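# Transfer marker cap to other marker and snap it on

## Task

Take the cap off wherever it is, carry it to the second marker and press it on until it clicks into place; at the end both markers have to stand upright in their holes in the block.

## Robot and tools

Robot: two arms, left_arm with a left hand and right_arm with a right hand (mirror images). Base positions in the scene frame: left_arm (+0.010, +0.390, 0), right_arm (-0.033, -0.388, 0) m, each turned only slightly about z. Scene frame: origin at table-top height, halfway between the nominal bases; +z up, +x out over the table, left_arm on the +y side. Camera names (cam_high, cam_low, cam_left_wrist, cam_right_wrist) do not imply image sides. Every 504x504 image lists them in that order.

Hand point axes (right hand): +z runs along straight fingers toward the tips, +y comes out of the palm face (palm surface at y = -0.062), +x crosses the palm away from the thumb. On the left hand +x points toward the thumb. Straight fingertips reach about 0.139 m beyond the knuckles (knuckles at z = -0.017). A rigid mast sits by the wrist on the palm side and can bump objects.

The 48-number row (used by execute_actions and move): all values in [-1, 1], one row covering both arms, always all 48 even if one arm is idle. Order: left dx, dy, dz, rx, ry, rz; left 16 hand numbers; left current_limit, speed; then the same 24 for the right arm. The six pose numbers are offsets, not a pose: they count from that arm's Hand target as it stood when the action or move began, along scene axes; 1.0 equals 0.6 m or 180 degrees; rx, ry, rz form one rotation vector turning about the hand point. Rows within one action are all measured from that same start, not chained; a new action starts from the updated Hand target, so repeating an offset keeps moving. Six zeros re-request the current Hand target. Commanded orientation is clipped to within 32 degrees of the measured one each step.

Hand numbers are absolute goals, each scaled between the hinge's two stops. Per hand order: index_abd, index_mcp, index_pip, index_dip, middle_abd, middle_mcp, middle_pip, middle_dip, ring_abd, ring_mcp, ring_pip, ring_dip, thumb_cmc, thumb_axl, thumb_mcp, thumb_ipl. Straight values: abd 0.00, mcp 0.75, pip 0.58, dip 0.70, thumb_cmc 0.71, thumb_axl 0.68, thumb_mcp 0.23, thumb_ipl 0.17; lower numbers bend fingers toward the palm. Alternative form: four grasp numbers a, b, c, d in the first four places and exact 0 in the remaining twelve. a curls index and middle tips, b bends all fingers at the knuckle, c brings the thumb across the palm, d curls the ring finger; (0,0,0,0) is the open hand, and around (0.4,0.6,0.8,0) gives a pinch in front of the palm. A 0 is a real goal: to keep a hand unchanged, echo its hand_goal, hand_current_limit and hand_speed. current_limit maps -1..+1 to 0..550 mA (minimum 11 mA); speed gives (speed+1)/2 of 8.5 rad/s. Initial values +0.4 and -0.6; they persist until changed.

Tools:
- execute_actions(actions, cameras): actions is a list of actions; each action is up to 15 rows, each row one 1/30 s step, short tables repeat the last row; one action equals 0.5 s. Images only if actions is empty or cameras is given (["all"], names, or []).
- move(target, speed, blend, stop_force, zero, blocking, cameras): straight-line path to one row or up to 15 rows, all rows offset from the same starting Hand targets; all rows share 10 s. speed in m/s, 0.002 to 3.6, default 0.25 (turning up to twice that in rad/s), one value or one per target. blend in m rounds corners in a list. stop_force in N, 3 to 120, ends a path when the wrist feels that much push; do not rely on it for light objects or while rotating; omit it when backing off a contact. zero (default true) rezeroes before the move. blocking=false returns after 0.5 s and cannot go with stop_force. Hand numbers of the first row are sent at the start; in a list keep them identical when using stop_force.
- wait(seconds 0 to 10, cameras); stop(cameras) brakes a running move.
- zoom_image(camera, region [x0,y0,x1,y1], pixels, at most 504 each side).
- zero_wrist_force(arm: left_arm or right_arm).
- finished_scene(scene 1): final, no undo.

Results: end_effector_position (m), end_effector_quat_wxyz and velocities in the scene frame; Hand target is the last commanded pose, which the hand point often trails; send the gap as an offset if needed. Joint positions, torques (including gravity, noisy). Wrist force/torque in the hand's own axes, plus the peak since last shown. Per motor: hand_goal, hand_measured, hand_current_ma, hand_state (moving, goal, blocked, overload). move adds a line: done, off_target, moving, held or fault, and limits such as paced or held. A HAND FAULT line cancels the rest of that reply's robot calls.

Cautions: arms are stiff; aiming even slightly past a firm contact can trigger a fault stop (about 150 N net force or joint torque limits, wrist joints 26.6 N m), freezing the arm 10 s. Approach contacts slowly. Keep the arms and hands from pressing each other; the clearance check is not foolproof. Route paths around, not near, an arm's own base. Motors drawing 495 mA or more for 5 s shut down; do not squeeze at full current for long. Stretched or loaded arms heat up; 85 °C brakes the arm. Nothing may fall or be left off the table; avoid drops, releasing moving parts and hard hits. Objects may occasionally get nudged. Finish only when the cap is clicked on and both markers stand upright in the block.

Each tool is called after "Emit:" by a JSON object that holds its "api" and its "payload".

## Session

Emit:
{"api": "execute_actions", "payload": {"actions": []}}

Scene clock: 0.00 s.
left_arm: end_effector_position=(+0.3985, +0.3042, +0.2209) hand_goal=(+0.000, +0.754, +0.576, +0.696, +0.000, +0.754, +0.576, +0.696, +0.000, +0.754, +0.576, +0.696, +0.714, +0.678, +0.226, +0.168) hand_measured=(+0.000, +0.754, +0.576, +0.696, +0.000, +0.754, +0.576, +0.696, +0.000, +0.754, +0.576, +0.696, +0.714, +0.678, +0.226, +0.168) hand_current_ma=(+0, +0, +0, +0, +0, +0, +0, +0, +0, +0, +0, +0, +0, +0, +0, +0) hand_state=(goal, goal, goal, goal, goal, goal, goal, goal, goal, goal, goal, goal, goal, goal, goal, goal) hand_current_limit=0.40 hand_speed=-0.60 end_effector_quat_wxyz=(-0.042, +0.772, +0.633, -0.033) | right_arm: end_effector_position=(+0.1158, -0.1986, +0.2951) hand_goal=(+0.000, +0.754, +0.576, +0.696, +0.000, +0.754, +0.576, +0.696, +0.000, +0.754, +0.576, +0.696, +0.714, +0.678, +0.226, +0.168) hand_measured=(+0.000, +0.754, +0.576, +0.696, +0.000, +0.754, +0.576, +0.696, +0.000, +0.754, +0.576, +0.696, +0.714, +0.678, +0.226, +0.168) hand_current_ma=(+0, +0, +0, +0, +0, +0, +0, +0, +0, +0, +0, +0, +0, +0, +0, +0) hand_state=(goal, goal, goal, goal, goal, goal, goal, goal, goal, goal, goal, goal, goal, goal, goal, goal) hand_current_limit=0.40 hand_speed=-0.60 end_effector_quat_wxyz=(-0.004, -0.623, +0.781, -0.050)
Joint positions: left_arm=[3.275 -1.159 -2.198 -1.456 1.606 0.309] | right_arm=[0.19 -2.214 2.151 -1.552 -1.661 3.515]
Joint velocities: within noise
Joint torques (N m): no reading
Wrist force (N): no reading
Wrist torque (N m): no reading
Wrist force, peak (N): no reading
Hand target: left_arm +0.3985, +0.3042, +0.2209; -0.042, +0.772, +0.633, -0.033 | right_arm +0.1158, -0.1986, +0.2951; -0.004, -0.623, +0.781, -0.050

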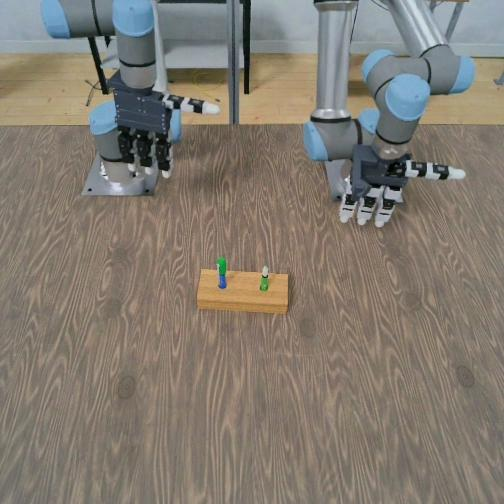

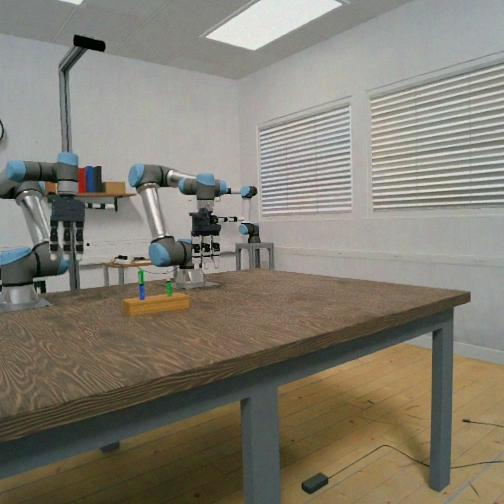

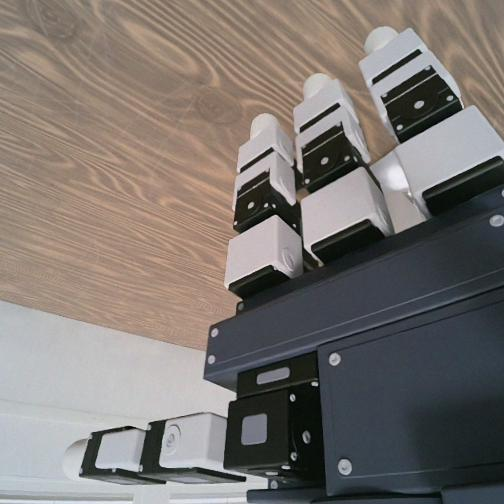

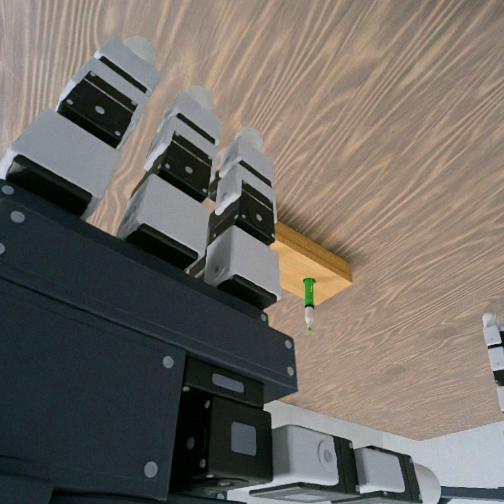

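Emit:
{"api": "zoom_image", "payload": {"camera": "cam_high", "region": [170, 230, 320, 340]}}

Emit:
{"api": "zoom_image", "payload": {"camera": "cam_low", "region": [100, 250, 220, 330]}}

Emit:
{"api": "zoom_image", "payload": {"camera": "cam_right_wrist", "region": [240, 220, 380, 350]}}

Scaled by 3.360.

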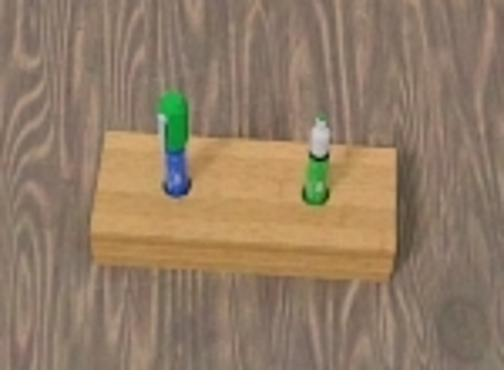

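Scaled by 4.200.

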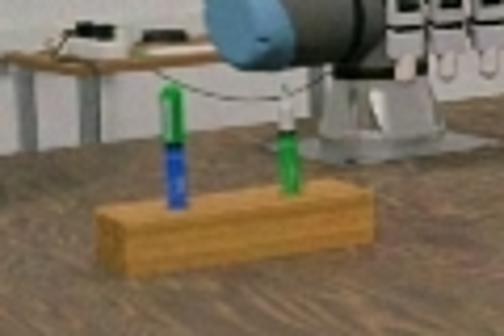

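Scaled by 3.600.

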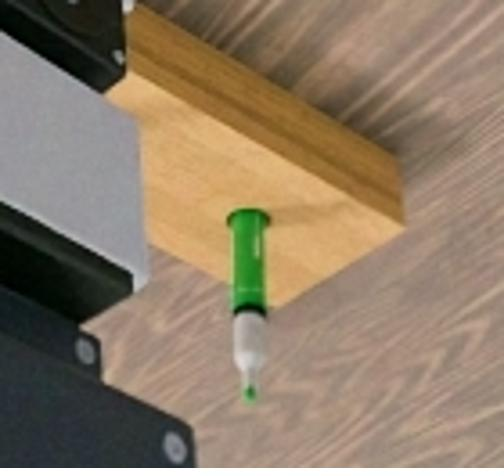

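Emit:
{"api": "zoom_image", "payload": {"camera": "cam_high", "region": [80, 60, 230, 210]}}

Emit:
{"api": "zoom_image", "payload": {"camera": "cam_high", "region": [310, 110, 480, 240]}}

Emit:
{"api": "zoom_image", "payload": {"camera": "cam_high", "region": [190, 250, 300, 320]}}

Emit:
{"api": "zoom_image", "payload": {"camera": "cam_low", "region": [0, 140, 280, 340]}}

Scaled by 3.360.

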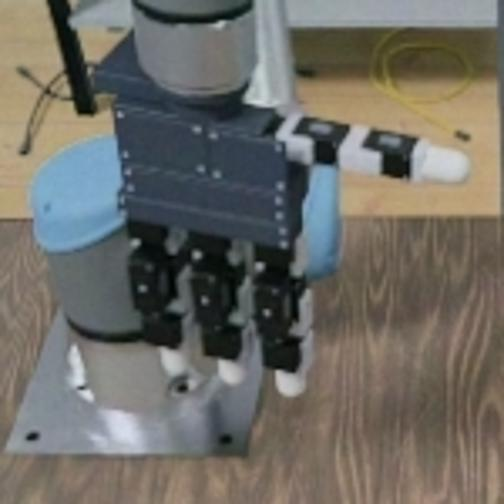

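Scaled by 2.965.

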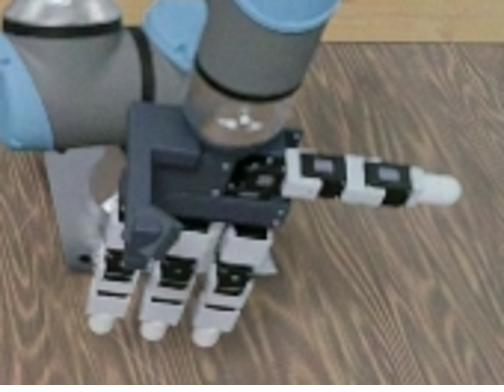

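Scaled by 4.582.

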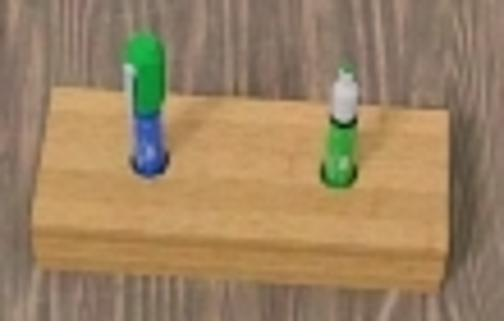

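Scaled by 1.800.

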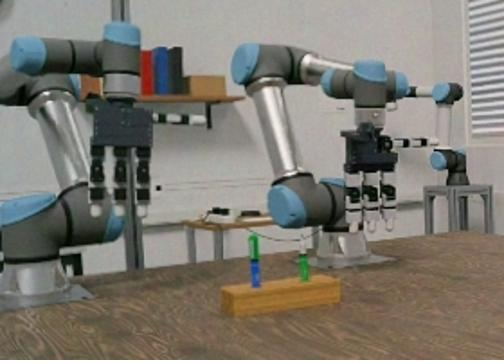

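Emit:
{"api": "move", "payload": {"target": [[0,0,0,0,0,0, 0,0,0,0,0,0,0,0,0,0,0,0,0,0,0,0, 0.4,-0.6, 0.6987,0.2693,-0.0418,-0.0365,-0.4772,0.0746, -0.1,-0.274,0.576,0.696, 0.1,-0.274,0.576,0.696, 0,0.754,0.576,0.696, -0.653,0.678,0.226,0.168, 0.4,-0.6]], "speed": 0.3, "cameras": ["all"]}}

Scene clock: 25.23 s.
left_arm: end_effector_position=(+0.3985, +0.3042, +0.2209) hand_goal=(+0.000, +0.750, +0.580, +0.700, +0.000, +0.750, +0.580, +0.700, +0.000, +0.750, +0.580, +0.700, +0.710, +0.680, +0.230, +0.170) hand_measured=(+0.000, +0.750, +0.576, +0.698, +0.000, +0.750, +0.576, +0.698, +0.000, +0.750, +0.576, +0.698, +0.712, +0.678, +0.224, +0.168) hand_current_ma=(+0, +1, -9, -7, +0, +0, -8, -7, +0, +0, -9, -7, +4, -7, -26, -8) hand_state=(goal, goal, goal, goal, goal, goal, goal, goal, goal, goal, goal, goal, goal, goal, goal, goal) hand_current_limit=0.40 hand_speed=-0.60 end_effector_quat_wxyz=(-0.042, +0.772, +0.633, -0.033) | right_arm: end_effector_position=(+0.4926, -0.0539, +0.2716) hand_goal=(-0.100, -0.274, +0.576, +0.696, +0.100, -0.274, +0.576, +0.696, +0.000, +0.754, +0.576, +0.696, -0.652, +0.678, +0.226, +0.168) hand_measured=(-0.092, -0.274, +0.576, +0.696, +0.092, -0.274, +0.576, +0.696, +0.000, +0.744, +0.576, +0.696, -0.650, +0.678, +0.224, +0.168) hand_current_ma=(+23, +0, +2, +0, -22, -1, +2, +0, +0, -37, +0, +0, +8, -2, -10, -1) hand_state=(goal, goal, goal, goal, goal, goal, goal, goal, goal, goal, goal, goal, goal, goal, goal, goal) hand_current_limit=0.40 hand_speed=-0.60 end_effector_quat_wxyz=(-0.455, +0.529, -0.547, +0.463)
Joint positions: left_arm=[3.275 -1.159 -2.198 -1.456 1.606 0.309] | right_arm=[0.525 -1.271 2.048 -3.737 -2.074 3.238]
Joint torques (N m): left_arm=[0.86 4.08 23.48 2.25 -0.01 -0.11] | right_arm=[11.35 -38.55 -5.78 0.55 -3.15 1.15]
Wrist force (N): left_arm=[0.0 0.1 -0.1] | right_arm=[0.4 3.8 -0.6]
Wrist torque (N m): left_arm=[0.03 0.00 -0.01] | right_arm=[0.40 0.00 0.21]
Wrist force, peak (N): left_arm=[-0.1 0.3 0.5] | right_arm=[-1.2 5.6 2.7]
Hand target: left_arm +0.3985, +0.3042, +0.2209; -0.042, +0.772, +0.633, -0.033 | right_arm +0.4926, -0.0539, +0.2716; -0.455, +0.529, -0.547, +0.463 (not the last commanded pose)
Off the commanded pose: left_arm 0.000 m, 0 deg | right_arm 0.046 m, 9 deg.
move: held (right_arm; a check stopped the path); limits=held
pose unreachable (right arm): on one or more control steps of this call, first in action 0 (counted from 0), this arm could not follow its commanded pose, so it was not sent that pose on those steps. It may still have moved: this result reports where it is.
cause: moving toward the commanded pose would bring two parts of the arm too close to each other (joints 4 (wrist 1) to 6 (wrist 3) lie between them).

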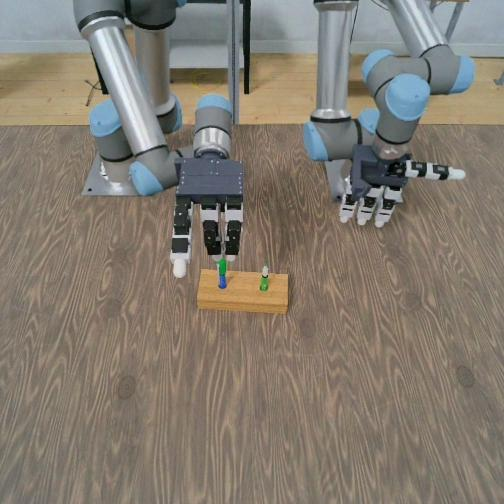

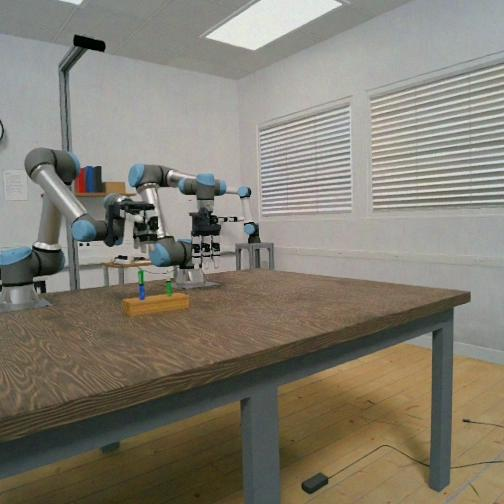

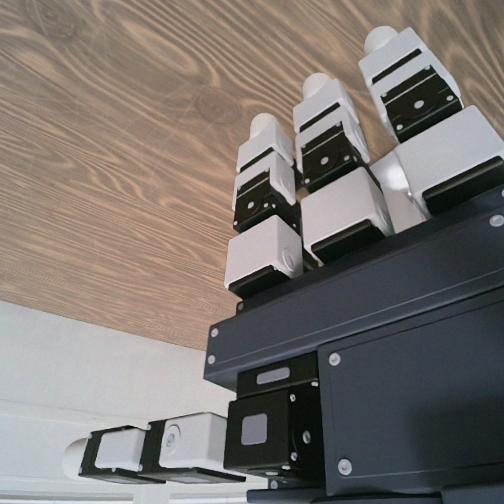

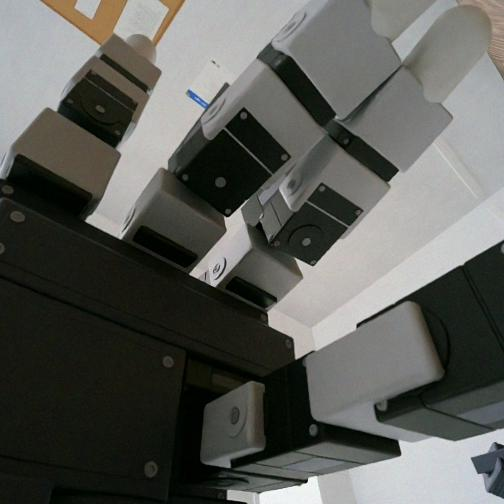

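Emit:
{"api": "move", "payload": {"target": [[0,0,0,0,0,0, 0,0,0,0,0,0,0,0,0,0,0,0,0,0,0,0, 0.4,-0.6, -0.371,-0.2768,0.1473,-0.0747,0.446,0.1008, -0.1,-0.274,0.576,0.696, 0.1,-0.274,0.576,0.696, 0,0.754,0.576,0.696, -0.653,0.678,0.226,0.168, 0.4,-0.6],[0,0,0,0,0,0, 0,0,0,0,0,0,0,0,0,0,0,0,0,0,0,0, 0.4,-0.6, -0.321,-0.3768,0.1473,-0.4208,0.3002,0.5018, -0.1,-0.274,0.576,0.696, 0.1,-0.274,0.576,0.696, 0,0.754,0.576,0.696, -0.653,0.678,0.226,0.168, 0.4,-0.6],[0,0,0,0,0,0, 0,0,0,0,0,0,0,0,0,0,0,0,0,0,0,0, 0.4,-0.6, -0.1877,-0.2768,0.1473,0.5884,0.0985,-0.6869, -0.1,-0.274,0.576,0.696, 0.1,-0.274,0.576,0.696, 0,0.754,0.576,0.696, -0.653,0.678,0.226,0.168, 0.4,-0.6]], "speed": 0.4, "blend": [0.02, 0.02, 0], "cameras": ["cam_high"]}}

Scene clock: 53.10 s.
left_arm: end_effector_position=(+0.3985, +0.3042, +0.2209) hand_goal=(+0.000, +0.750, +0.580, +0.700, +0.000, +0.750, +0.580, +0.700, +0.000, +0.750, +0.580, +0.700, +0.710, +0.680, +0.230, +0.170) hand_measured=(+0.000, +0.750, +0.576, +0.698, +0.000, +0.750, +0.576, +0.698, +0.000, +0.750, +0.576, +0.698, +0.712, +0.678, +0.224, +0.168) hand_current_ma=(+0, +1, -9, -7, +0, +0, -8, -7, +0, +0, -9, -7, +4, -7, -26, -8) hand_state=(goal, goal, goal, goal, goal, goal, goal, goal, goal, goal, goal, goal, goal, goal, goal, goal) hand_current_limit=0.40 hand_speed=-0.60 end_effector_quat_wxyz=(-0.042, +0.772, +0.633, -0.033) | right_arm: end_effector_position=(+0.3800, -0.2200, +0.3600) hand_goal=(-0.100, -0.274, +0.576, +0.696, +0.100, -0.274, +0.576, +0.696, +0.000, +0.754, +0.576, +0.696, -0.652, +0.678, +0.226, +0.168) hand_measured=(-0.092, -0.266, +0.576, +0.696, +0.092, -0.268, +0.576, +0.696, +0.000, +0.750, +0.576, +0.696, -0.650, +0.678, +0.224, +0.168) hand_current_ma=(+23, +27, +2, +0, -22, +26, +2, +0, +0, -16, +0, +0, +6, -2, -11, -1) hand_state=(goal, goal, goal, goal, goal, goal, goal, goal, goal, goal, goal, goal, goal, goal, goal, goal) hand_current_limit=0.40 hand_speed=-0.60 end_effector_quat_wxyz=(-0.001, +0.576, +0.818, +0.001)
Joint positions: left_arm=[3.275 -1.159 -2.198 -1.456 1.606 0.309] | right_arm=[0.118 -1.941 1.862 -1.492 -1.568 -0.265]
Joint torques (N m): left_arm=[0.18 4.95 23.09 2.29 0.13 -0.19] | right_arm=[-10.29 3.12 -33.26 -2.85 2.55 -1.53]
Wrist force (N): left_arm=[0.1 0.1 0.1] | right_arm=[0.0 0.9 0.1]
Wrist torque (N m): left_arm=[0.00 -0.01 0.01] | right_arm=[0.39 -0.03 0.04]
Wrist force, peak (N): left_arm=[0.0 0.4 0.4] | right_arm=[-0.2 4.3 -0.4]
Hand target: left_arm +0.3985, +0.3042, +0.2209; -0.042, +0.772, +0.633, -0.033 | right_arm +0.3800, -0.2200, +0.3600; -0.001, +0.575, +0.818, +0.001
Off the commanded pose: left_arm 0.000 m, 0 deg | right_arm 0.000 m, 0 deg.
move: done
Images, in order (width x height): cam_high 504x504.

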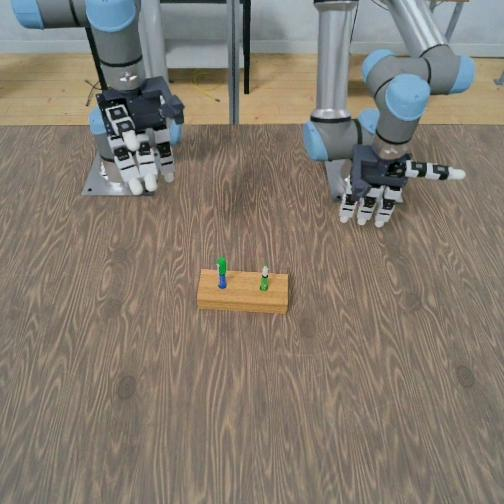

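Emit:
{"api": "move", "payload": {"target": [[0,0,0,0,0,0, 0,0,0,0,0,0,0,0,0,0,0,0,0,0,0,0, 0.4,-0.6, -0.255,0.1533,-0.0917,0.104,0.5102,-0.2722, -0.1,-0.274,0.576,0.696, 0.1,-0.274,0.576,0.696, 0,0.754,0.576,0.696, -0.653,0.678,0.226,0.168, 0.4,-0.6]], "speed": 0.4, "cameras": ["cam_high"]}}

Scene clock: 58.90 s.
left_arm: end_effector_position=(+0.3985, +0.3042, +0.2209) hand_goal=(+0.000, +0.750, +0.580, +0.700, +0.000, +0.750, +0.580, +0.700, +0.000, +0.750, +0.580, +0.700, +0.710, +0.680, +0.230, +0.170) hand_measured=(+0.000, +0.750, +0.576, +0.698, +0.000, +0.750, +0.576, +0.698, +0.000, +0.750, +0.576, +0.698, +0.712, +0.678, +0.224, +0.168) hand_current_ma=(+0, +1, -9, -7, +0, +0, -8, -7, +0, +0, -9, -7, +4, -7, -26, -8) hand_state=(goal, goal, goal, goal, goal, goal, goal, goal, goal, goal, goal, goal, goal, goal, goal, goal) hand_current_limit=0.40 hand_speed=-0.60 end_effector_quat_wxyz=(-0.042, +0.772, +0.633, -0.033) | right_arm: end_effector_position=(+0.2270, -0.1280, +0.3050) hand_goal=(-0.100, -0.274, +0.576, +0.696, +0.100, -0.274, +0.576, +0.696, +0.000, +0.754, +0.576, +0.696, -0.652, +0.678, +0.226, +0.168) hand_measured=(-0.092, -0.276, +0.576, +0.696, +0.092, -0.276, +0.576, +0.696, +0.000, +0.746, +0.576, +0.696, -0.650, +0.678, +0.224, +0.168) hand_current_ma=(+23, -3, +2, +0, -22, -4, +2, +0, +0, -30, +0, +0, +6, -2, -10, -1) hand_state=(goal, goal, goal, goal, goal, goal, goal, goal, goal, goal, goal, goal, goal, goal, goal, goal) hand_current_limit=0.40 hand_speed=-0.60 end_effector_quat_wxyz=(+0.647, -0.650, -0.280, +0.282)
Joint positions: left_arm=[3.275 -1.159 -2.198 -1.456 1.606 0.309] | right_arm=[0.007 -1.435 1.675 -0.244 -0.849 0.006]
Joint torques (N m): left_arm=[0.39 4.2 23.77 2.39 -0.09 -0.22] | right_arm=[-10.7 -12.95 -8.39 4.17 2.57 -1.63]
Wrist force (N): left_arm=[0.0 0.2 0.0] | right_arm=[0.0 3.5 -1.5]
Wrist torque (N m): left_arm=[0.02 0.00 0.00] | right_arm=[0.42 0.06 0.27]
Wrist force, peak (N): left_arm=[0.2 0.2 0.5] | right_arm=[0.1 4.1 -0.9]
Hand target: left_arm +0.3985, +0.3042, +0.2209; -0.042, +0.772, +0.633, -0.033 | right_arm +0.2270, -0.1280, +0.3049; +0.648, -0.650, -0.280, +0.282
Off the commanded pose: left_arm 0.000 m, 0 deg | right_arm 0.000 m, 0 deg.
move: done
Images, in order (width x height): cam_high 504x504.

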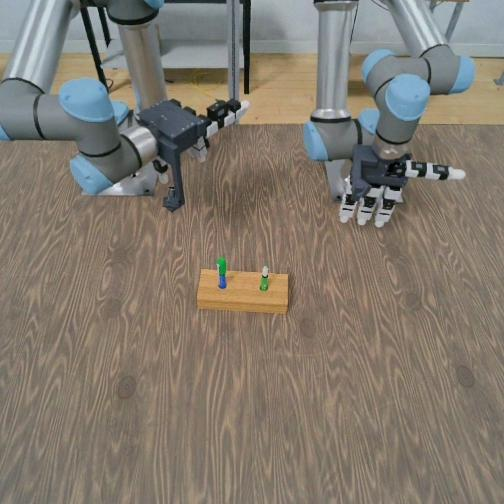

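Emit:
{"api": "move", "payload": {"target": [[0,0,0,0,0,0, 0,0,0,0,0,0,0,0,0,0,0,0,0,0,0,0, 0.4,-0.6, 0.405,0.13,-0.0917,0,0,-0.4278, -0.1,-0.274,0.576,0.696, 0.1,-0.274,0.576,0.696, 0,0.754,0.576,0.696, -0.653,0.678,0.226,0.168, 0.4,-0.6]], "speed": 0.3, "cameras": ["all"]}}

Scene clock: 62.33 s.
left_arm: end_effector_position=(+0.3985, +0.3042, +0.2209) hand_goal=(+0.000, +0.750, +0.580, +0.700, +0.000, +0.750, +0.580, +0.700, +0.000, +0.750, +0.580, +0.700, +0.710, +0.680, +0.230, +0.170) hand_measured=(+0.000, +0.750, +0.576, +0.698, +0.000, +0.750, +0.576, +0.698, +0.000, +0.750, +0.576, +0.698, +0.712, +0.678, +0.224, +0.168) hand_current_ma=(+0, +1, -9, -7, +0, +0, -8, -7, +0, +0, -9, -7, +4, -7, -26, -8) hand_state=(goal, goal, goal, goal, goal, goal, goal, goal, goal, goal, goal, goal, goal, goal, goal, goal) hand_current_limit=0.40 hand_speed=-0.60 end_effector_quat_wxyz=(-0.042, +0.772, +0.633, -0.033) | right_arm: end_effector_position=(+0.4699, -0.0500, +0.2499) hand_goal=(-0.100, -0.274, +0.576, +0.696, +0.100, -0.274, +0.576, +0.696, +0.000, +0.754, +0.576, +0.696, -0.652, +0.678, +0.226, +0.168) hand_measured=(-0.092, -0.276, +0.576, +0.696, +0.092, -0.276, +0.576, +0.696, +0.000, +0.746, +0.576, +0.696, -0.650, +0.678, +0.224, +0.168) hand_current_ma=(+23, -4, +2, +0, -22, -5, +2, +0, +0, -31, +0, +0, +6, -2, -10, -1) hand_state=(goal, goal, goal, goal, goal, goal, goal, goal, goal, goal, goal, goal, goal, goal, goal, goal) hand_current_limit=0.40 hand_speed=-0.60 end_effector_quat_wxyz=(+0.682, -0.683, +0.186, -0.183)
Joint positions: left_arm=[3.275 -1.159 -2.198 -1.456 1.606 0.309] | right_arm=[0.025 -1.468 1.86 -0.388 0.513 0]
Joint torques (N m): left_arm=[0.78 5.85 23.41 2.41 -0.2 -0.37] | right_arm=[11.64 -12.82 -9.55 -3.82 2.69 1.25]
Wrist force (N): left_arm=[-0.1 0.1 -0.1] | right_arm=[0.2 3.4 -1.1]
Wrist torque (N m): left_arm=[0.02 0.01 -0.01] | right_arm=[0.37 0.08 0.21]
Wrist force, peak (N): left_arm=[0.0 0.4 0.2] | right_arm=[0.3 3.8 -1.0]
Hand target: left_arm +0.3985, +0.3042, +0.2209; -0.042, +0.772, +0.633, -0.033 | right_arm +0.4700, -0.0500, +0.2499; +0.682, -0.683, +0.186, -0.183
Off the commanded pose: left_arm 0.000 m, 0 deg | right_arm 0.000 m, 0 deg.
move: done

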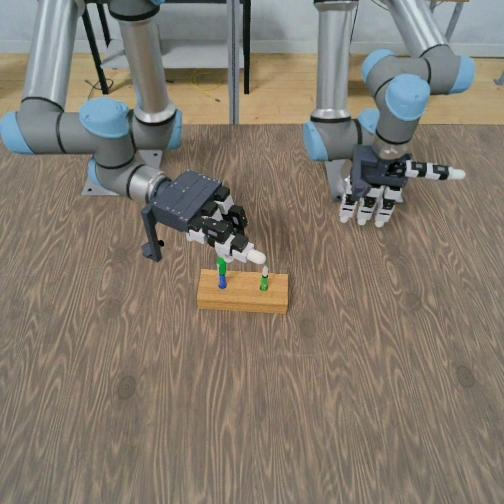

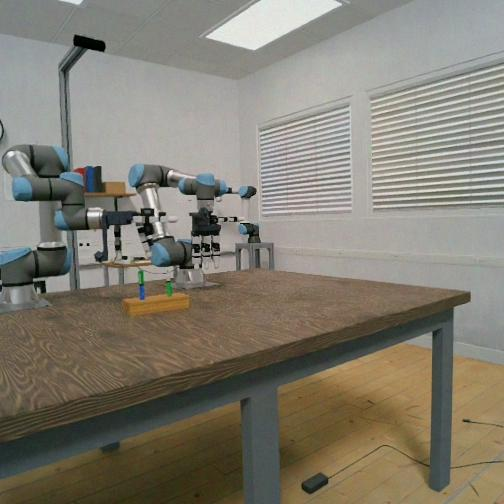

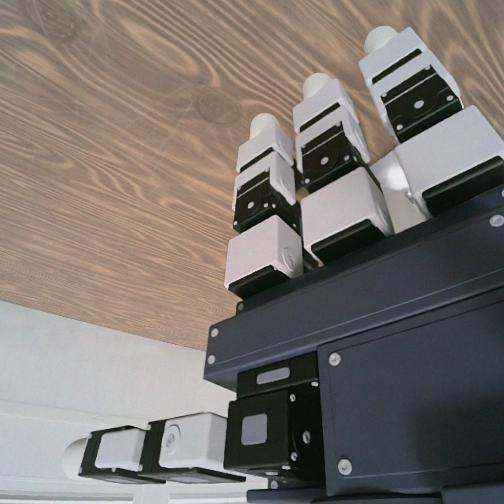

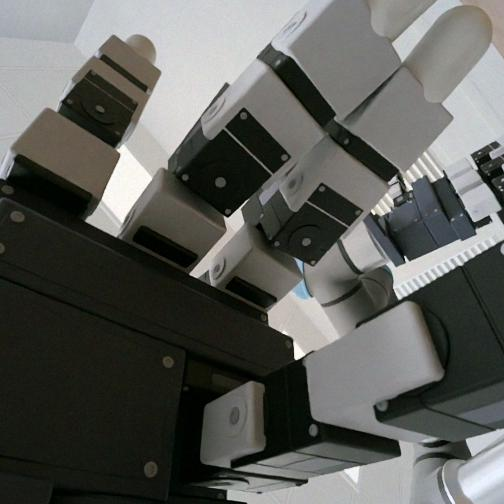

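Emit:
{"api": "zoom_image", "payload": {"camera": "cam_high", "region": [140, 160, 300, 320]}}

Emit:
{"api": "zoom_image", "payload": {"camera": "cam_low", "region": [60, 180, 210, 330]}}

Scaled by 3.150.

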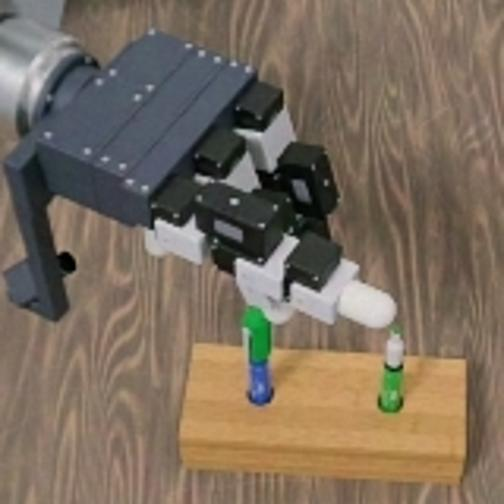

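Scaled by 3.360.

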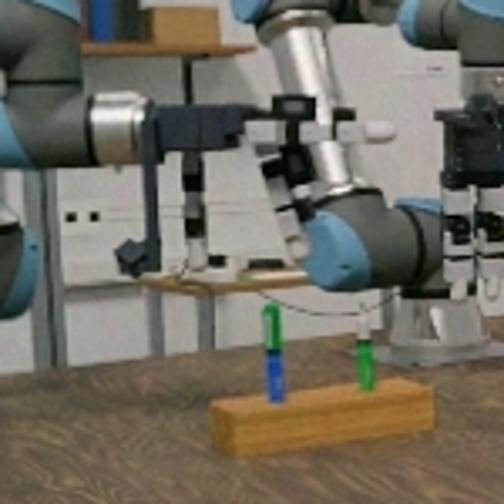

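Emit:
{"api": "move", "payload": {"target": [[0,0,0,0,0,0, 0,0,0,0,0,0,0,0,0,0,0,0,0,0,0,0, 0.4,-0.6, 0,0.0667,0,0,0,0, -0.1,-0.274,0.576,0.696, 0.1,-0.274,0.576,0.696, 0,0.754,0.576,0.696, -0.653,0.678,0.226,0.168, 0.4,-0.6]], "speed": 0.2, "cameras": ["cam_high","cam_low","cam_right_wrist"]}}

Emit:
{"api": "zoom_image", "payload": {"camera": "cam_high", "region": [140, 160, 300, 320]}}

Emit:
{"api": "zoom_image", "payload": {"camera": "cam_low", "region": [60, 180, 210, 330]}}

Scene clock: 68.17 s.
left_arm: end_effector_position=(+0.3985, +0.3042, +0.2209) hand_goal=(+0.000, +0.750, +0.580, +0.700, +0.000, +0.750, +0.580, +0.700, +0.000, +0.750, +0.580, +0.700, +0.710, +0.680, +0.230, +0.170) hand_measured=(+0.000, +0.750, +0.576, +0.698, +0.000, +0.750, +0.576, +0.698, +0.000, +0.750, +0.576, +0.698, +0.712, +0.678, +0.224, +0.168) hand_current_ma=(+0, +1, -9, -7, +0, +0, -8, -7, +0, +0, -9, -7, +4, -7, -26, -8) hand_state=(goal, goal, goal, goal, goal, goal, goal, goal, goal, goal, goal, goal, goal, goal, goal, goal) hand_current_limit=0.40 hand_speed=-0.60 end_effector_quat_wxyz=(-0.042, +0.772, +0.633, -0.033) | right_arm: end_effector_position=(+0.4700, -0.0101, +0.2499) hand_goal=(-0.100, -0.274, +0.576, +0.696, +0.100, -0.274, +0.576, +0.696, +0.000, +0.754, +0.576, +0.696, -0.652, +0.678, +0.226, +0.168) hand_measured=(-0.092, -0.276, +0.576, +0.696, +0.092, -0.276, +0.576, +0.696, +0.000, +0.746, +0.576, +0.696, -0.650, +0.678, +0.224, +0.168) hand_current_ma=(+23, -5, +2, +0, -22, -6, +2, +0, +0, -31, +0, +0, +6, -2, -9, -1) hand_state=(goal, goal, goal, goal, goal, goal, goal, goal, goal, goal, goal, goal, goal, goal, goal, goal) hand_current_limit=0.40 hand_speed=-0.60 end_effector_quat_wxyz=(+0.682, -0.683, +0.186, -0.183)
Joint positions: left_arm=[3.275 -1.159 -2.198 -1.456 1.606 0.309] | right_arm=[0.122 -1.435 1.824 -0.385 0.61 0.001]
Joint torques (N m): left_arm=[0.92 4.7 23.5 2.43 -0.07 -0.22] | right_arm=[11.57 -14.97 -30.74 1.36 2.62 -1.4]
Wrist force (N): left_arm=[0.0 0.1 0.2] | right_arm=[0.5 3.6 -1.1]
Wrist torque (N m): left_arm=[0.00 0.01 0.00] | right_arm=[0.42 0.05 0.28]
Wrist force, peak (N): left_arm=[0.1 -0.1 0.5] | right_arm=[0.6 3.6 -1.9]
Hand target: left_arm +0.3985, +0.3042, +0.2209; -0.042, +0.772, +0.633, -0.033 | right_arm +0.4700, -0.0100, +0.2499; +0.682, -0.683, +0.186, -0.183
Off the commanded pose: left_arm 0.000 m, 0 deg | right_arm 0.000 m, 0 deg.
move: done
Images, in order (width x height): cam_high 504x504, cam_low 504x504, cam_right_wrist 504x504.

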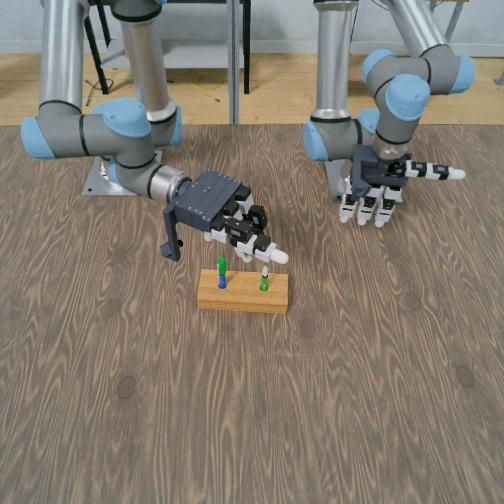

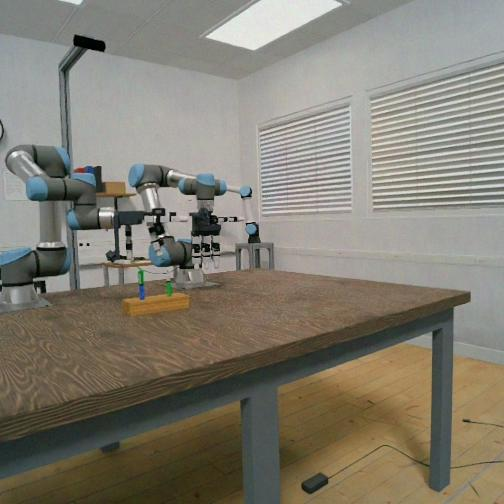

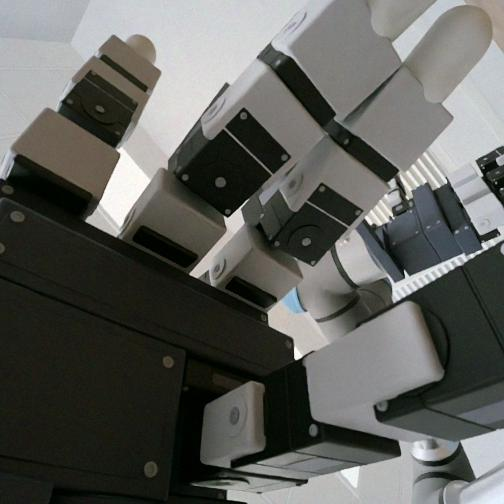

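Scaled by 3.150.

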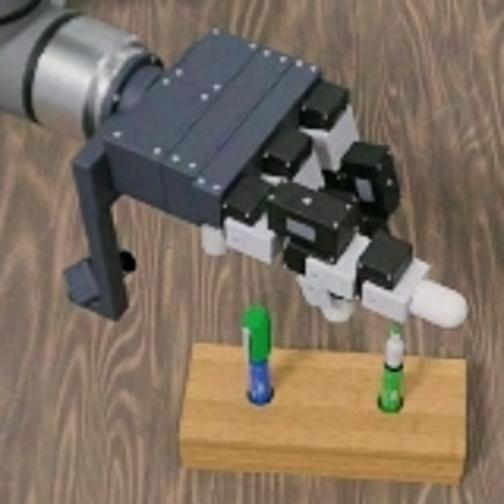

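Scaled by 3.360.

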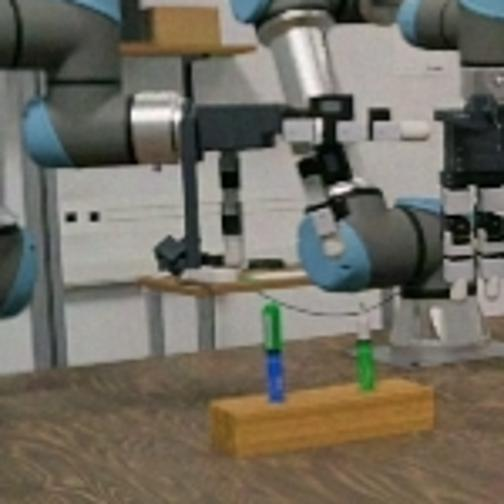

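Emit:
{"api": "move", "payload": {"target": [[0,0,0,0,0,0, 0,0,0,0,0,0,0,0,0,0,0,0,0,0,0,0, 0.4,-0.6, 0.0233,-0.035,-0.0583,0,0,0, -0.1,-0.274,0.576,0.696, 0.1,-0.274,0.576,0.696, 0,0.754,0.576,0.696, -0.653,0.678,0.226,0.168, 0.4,-0.6]], "speed": 0.15, "cameras": ["cam_high","cam_low","cam_right_wrist"]}}

Emit:
{"api": "zoom_image", "payload": {"camera": "cam_high", "region": [180, 200, 300, 320]}}

Emit:
{"api": "zoom_image", "payload": {"camera": "cam_low", "region": [90, 210, 210, 330]}}

Scene clock: 71.43 s.
left_arm: end_effector_position=(+0.3985, +0.3042, +0.2209) hand_goal=(+0.000, +0.750, +0.580, +0.700, +0.000, +0.750, +0.580, +0.700, +0.000, +0.750, +0.580, +0.700, +0.710, +0.680, +0.230, +0.170) hand_measured=(+0.000, +0.750, +0.576, +0.698, +0.000, +0.750, +0.576, +0.698, +0.000, +0.750, +0.576, +0.698, +0.712, +0.678, +0.224, +0.168) hand_current_ma=(+0, +1, -9, -7, +0, +0, -8, -7, +0, +0, -9, -7, +4, -7, -26, -8) hand_state=(goal, goal, goal, goal, goal, goal, goal, goal, goal, goal, goal, goal, goal, goal, goal, goal) hand_current_limit=0.40 hand_speed=-0.60 end_effector_quat_wxyz=(-0.042, +0.772, +0.633, -0.033) | right_arm: end_effector_position=(+0.4839, -0.0309, +0.2150) hand_goal=(-0.100, -0.274, +0.576, +0.696, +0.100, -0.274, +0.576, +0.696, +0.000, +0.754, +0.576, +0.696, -0.652, +0.678, +0.226, +0.168) hand_measured=(-0.092, -0.276, +0.576, +0.696, +0.092, -0.276, +0.576, +0.696, +0.000, +0.746, +0.576, +0.696, -0.650, +0.678, +0.224, +0.168) hand_current_ma=(+23, -5, +2, +0, -22, -6, +2, +0, +0, -32, +0, +0, +6, -2, -9, -1) hand_state=(goal, goal, goal, goal, goal, goal, goal, goal, goal, goal, goal, goal, goal, goal, goal, goal) hand_current_limit=0.40 hand_speed=-0.60 end_effector_quat_wxyz=(+0.682, -0.683, +0.186, -0.183)
Joint positions: left_arm=[3.275 -1.159 -2.198 -1.456 1.606 0.309] | right_arm=[0.07 -1.386 1.864 -0.473 0.559 0]
Joint torques (N m): left_arm=[0.55 5.28 23.66 2.34 -0.13 -0.4] | right_arm=[-9.4 -16.03 -8.46 -3.74 -3.09 1.26]
Wrist force (N): left_arm=[0.1 0.1 0.1] | right_arm=[0.4 3.6 -1.5]
Wrist torque (N m): left_arm=[0.00 0.00 0.00] | right_arm=[0.44 0.04 0.22]
Wrist force, peak (N): left_arm=[-0.1 0.3 0.4] | right_arm=[0.9 3.9 -1.5]
Hand target: left_arm +0.3985, +0.3042, +0.2209; -0.042, +0.772, +0.633, -0.033 | right_arm +0.4839, -0.0310, +0.2149; +0.682, -0.683, +0.186, -0.183
Off the commanded pose: left_arm 0.000 m, 0 deg | right_arm 0.000 m, 0 deg.
move: done
Images, in order (width x height): cam_high 504x504, cam_low 504x504, cam_right_wrist 504x504.

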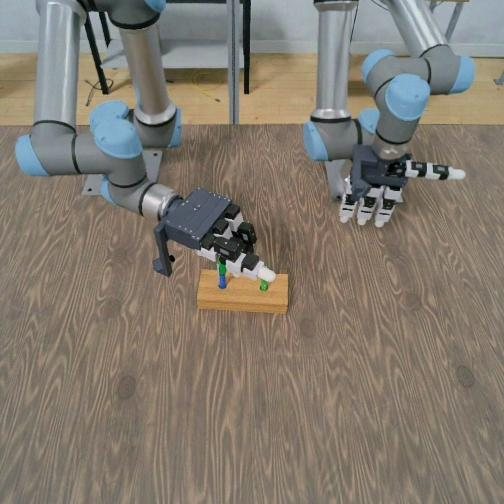

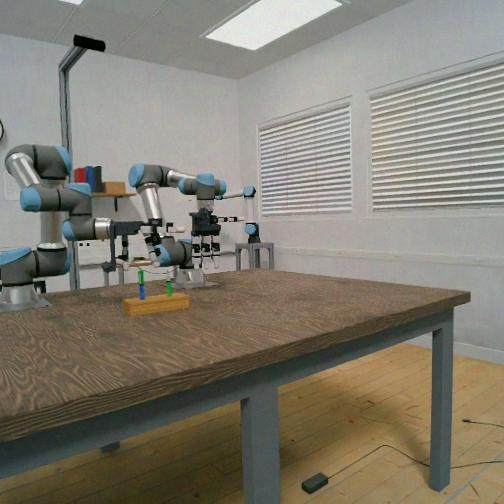

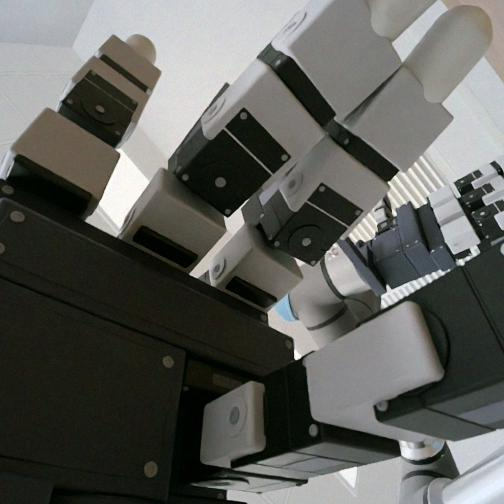

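Scaled by 4.200.

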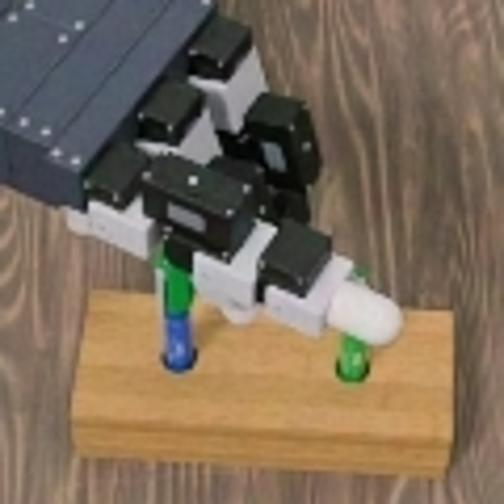

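Scaled by 4.200.

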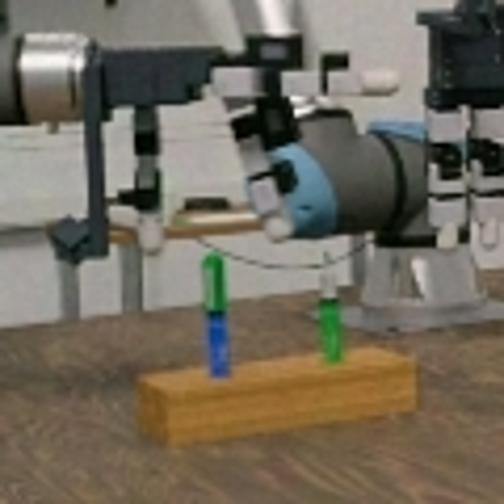

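Emit:
{"api": "move", "payload": {"target": [[0,0,0,0,0,0, 0,0,0,0,0,0,0,0,0,0,0,0,0,0,0,0, 0.4,-0.6, -0.0158,0.0092,-0.0333,0,0,0, -0.1,-0.274,0.576,0.696, 0.1,-0.274,0.576,0.696, 0,0.754,0.576,0.696, -0.653,0.678,0.226,0.168, 0.4,-0.6]], "speed": 0.1, "cameras": ["cam_high","cam_low","cam_right_wrist"]}}

Emit:
{"api": "zoom_image", "payload": {"camera": "cam_high", "region": [190, 220, 290, 320]}}

Emit:
{"api": "zoom_image", "payload": {"camera": "cam_low", "region": [100, 220, 200, 320]}}

Scene clock: 74.60 s.
left_arm: end_effector_position=(+0.3985, +0.3042, +0.2209) hand_goal=(+0.000, +0.750, +0.580, +0.700, +0.000, +0.750, +0.580, +0.700, +0.000, +0.750, +0.580, +0.700, +0.710, +0.680, +0.230, +0.170) hand_measured=(+0.000, +0.750, +0.576, +0.698, +0.000, +0.750, +0.576, +0.698, +0.000, +0.750, +0.576, +0.698, +0.712, +0.678, +0.224, +0.168) hand_current_ma=(+0, +1, -9, -7, +0, +0, -8, -7, +0, +0, -9, -7, +4, -7, -26, -8) hand_state=(goal, goal, goal, goal, goal, goal, goal, goal, goal, goal, goal, goal, goal, goal, goal, goal) hand_current_limit=0.40 hand_speed=-0.60 end_effector_quat_wxyz=(-0.042, +0.772, +0.633, -0.033) | right_arm: end_effector_position=(+0.4745, -0.0255, +0.1950) hand_goal=(-0.100, -0.274, +0.576, +0.696, +0.100, -0.274, +0.576, +0.696, +0.000, +0.754, +0.576, +0.696, -0.652, +0.678, +0.226, +0.168) hand_measured=(-0.092, -0.276, +0.576, +0.696, +0.092, -0.276, +0.576, +0.696, +0.000, +0.746, +0.576, +0.696, -0.650, +0.678, +0.224, +0.168) hand_current_ma=(+23, -5, +2, +0, -22, -6, +2, +0, +0, -32, +0, +0, +6, -2, -9, -1) hand_state=(goal, goal, goal, goal, goal, goal, goal, goal, goal, goal, goal, goal, goal, goal, goal, goal) hand_current_limit=0.40 hand_speed=-0.60 end_effector_quat_wxyz=(+0.682, -0.683, +0.186, -0.183)
Joint positions: left_arm=[3.275 -1.159 -2.198 -1.456 1.606 0.309] | right_arm=[0.084 -1.378 1.912 -0.529 0.573 0]
Joint torques (N m): left_arm=[-0.03 4.29 23.53 2.28 -0.02 -0.25] | right_arm=[11.2 -15.53 -7.94 -3.99 2.52 1.22]
Wrist force (N): left_arm=[0.0 0.0 0.2] | right_arm=[0.4 3.7 -1.1]
Wrist torque (N m): left_arm=[-0.02 0.01 -0.01] | right_arm=[0.43 0.02 0.21]
Wrist force, peak (N): left_arm=[0.2 0.3 0.3] | right_arm=[0.5 4.3 -1.1]
Hand target: left_arm +0.3985, +0.3042, +0.2209; -0.042, +0.772, +0.633, -0.033 | right_arm +0.4745, -0.0255, +0.1950; +0.682, -0.683, +0.186, -0.183
Off the commanded pose: left_arm 0.000 m, 0 deg | right_arm 0.000 m, 0 deg.
move: done
Images, in order (width x height): cam_high 504x504, cam_low 504x504, cam_right_wrist 504x504.

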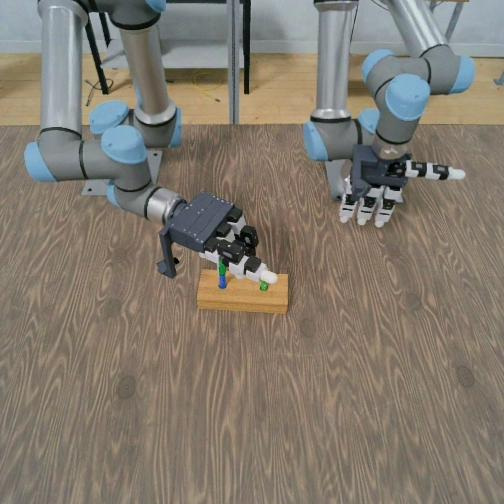

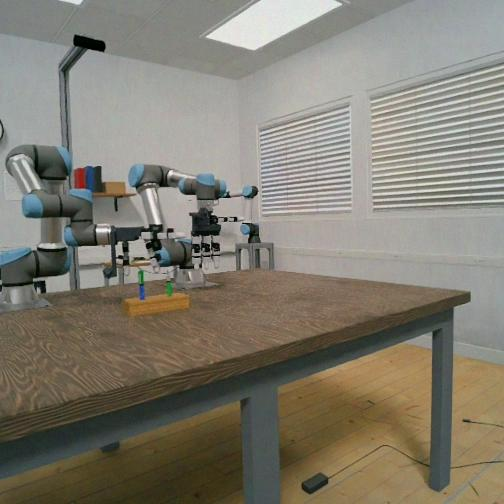

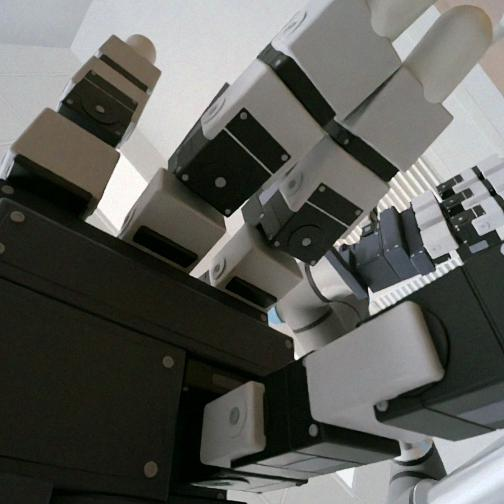

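Scaled by 5.040.

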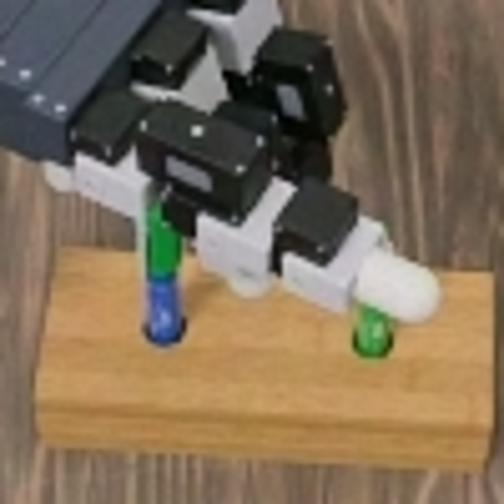

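Scaled by 5.040.

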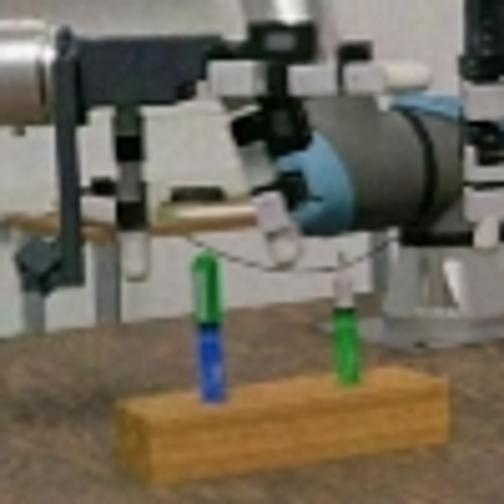

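Emit:
{"api": "move", "payload": {"target": [[0,0,0,0,0,0, 0,0,0,0,0,0,0,0,0,0,0,0,0,0,0,0, 0.4,-0.6, 0,0,-0.0333,0,0,0, -0.1,-0.274,0.576,0.696, 0.1,-0.274,0.576,0.696, 0,0.754,0.576,0.696, -0.653,0.678,0.226,0.168, 0.4,-0.6],[0,0,0,0,0,0, 0,0,0,0,0,0,0,0,0,0,0,0,0,0,0,0, 0.4,-0.6, 0,0,-0.0333,0,0,0, -0.1,-0.452,0.576,0.696, 0.1,-0.452,0.576,0.696, 0,0.754,0.576,0.696, -0.653,0.678,0.045,0.168, 0.4,-0.9]], "speed": 0.1, "cameras": ["cam_high","cam_low","cam_right_wrist"]}}

Emit:
{"api": "zoom_image", "payload": {"camera": "cam_high", "region": [190, 220, 290, 320]}}

Emit:
{"api": "zoom_image", "payload": {"camera": "cam_low", "region": [100, 220, 200, 320]}}

Scene clock: 77.93 s.
left_arm: end_effector_position=(+0.3985, +0.3042, +0.2209) hand_goal=(+0.000, +0.750, +0.580, +0.700, +0.000, +0.750, +0.580, +0.700, +0.000, +0.750, +0.580, +0.700, +0.710, +0.680, +0.230, +0.170) hand_measured=(+0.000, +0.750, +0.576, +0.698, +0.000, +0.750, +0.576, +0.698, +0.000, +0.750, +0.576, +0.698, +0.712, +0.678, +0.224, +0.168) hand_current_ma=(+0, +1, -9, -7, +0, +0, -8, -7, +0, +0, -9, -7, +4, -7, -26, -8) hand_state=(goal, goal, goal, goal, goal, goal, goal, goal, goal, goal, goal, goal, goal, goal, goal, goal) hand_current_limit=0.40 hand_speed=-0.60 end_effector_quat_wxyz=(-0.042, +0.772, +0.633, -0.033) | right_arm: end_effector_position=(+0.4745, -0.0254, +0.1750) hand_goal=(-0.100, -0.452, +0.576, +0.696, +0.100, -0.452, +0.576, +0.696, +0.000, +0.754, +0.576, +0.696, -0.652, +0.678, +0.046, +0.168) hand_measured=(-0.092, -0.450, +0.576, +0.696, +0.092, -0.452, +0.576, +0.696, +0.000, +0.746, +0.576, +0.696, -0.650, +0.678, +0.050, +0.168) hand_current_ma=(+23, +4, +2, +0, -22, +2, +2, +0, +0, -32, +0, +0, +6, -2, +22, -1) hand_state=(goal, goal, goal, goal, goal, goal, goal, goal, goal, goal, goal, goal, goal, goal, goal, goal) hand_current_limit=0.40 hand_speed=-0.90 end_effector_quat_wxyz=(+0.682, -0.683, +0.186, -0.183)
Joint positions: left_arm=[3.275 -1.159 -2.198 -1.456 1.606 0.309] | right_arm=[0.084 -1.352 1.939 -0.583 0.573 0]
Joint torques (N m): left_arm=[0.05 5.1 23.23 2.42 0.03 -0.32] | right_arm=[10.39 -15.78 -7.31 -3.97 2.24 1.14]
Wrist force (N): left_arm=[-0.1 0.0 0.2] | right_arm=[0.3 3.8 -1.2]
Wrist torque (N m): left_arm=[-0.02 0.02 -0.01] | right_arm=[0.46 0.04 0.21]
Wrist force, peak (N): left_arm=[-0.3 0.5 0.4] | right_arm=[0.3 4.1 -1.4]
Hand target: left_arm +0.3985, +0.3042, +0.2209; -0.042, +0.772, +0.633, -0.033 | right_arm +0.4745, -0.0255, +0.1750; +0.682, -0.683, +0.186, -0.183
Off the commanded pose: left_arm 0.000 m, 0 deg | right_arm 0.000 m, 0 deg.
move: done
Images, in order (width x height): cam_high 504x504, cam_low 504x504, cam_right_wrist 504x504.

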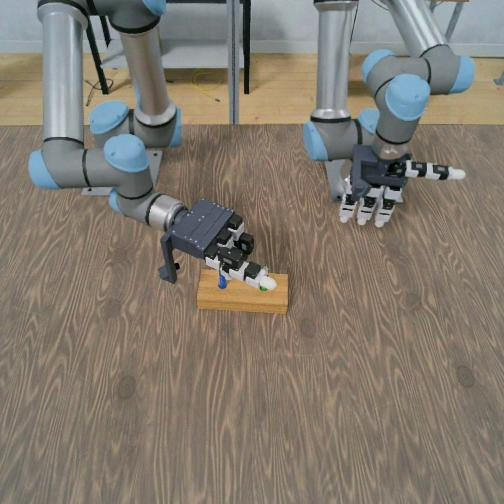

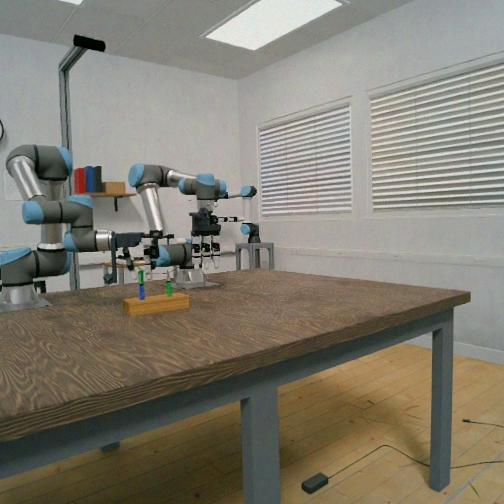

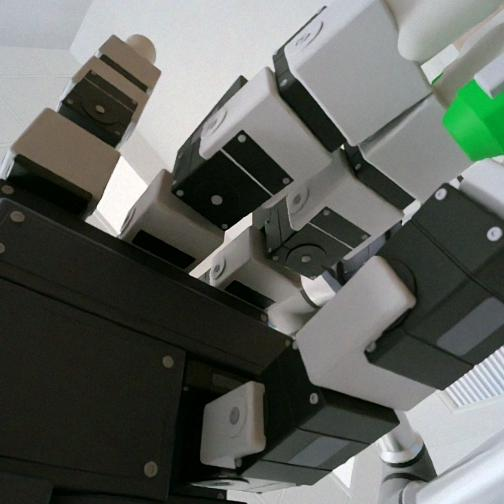

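Scaled by 5.040.

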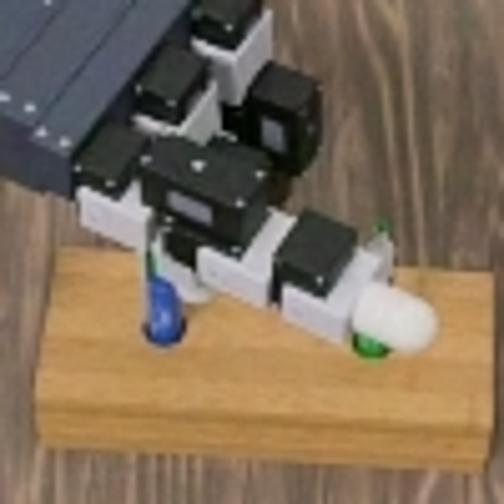

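Scaled by 5.040.

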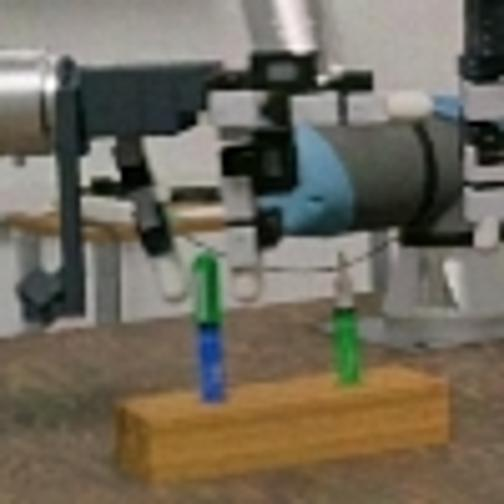

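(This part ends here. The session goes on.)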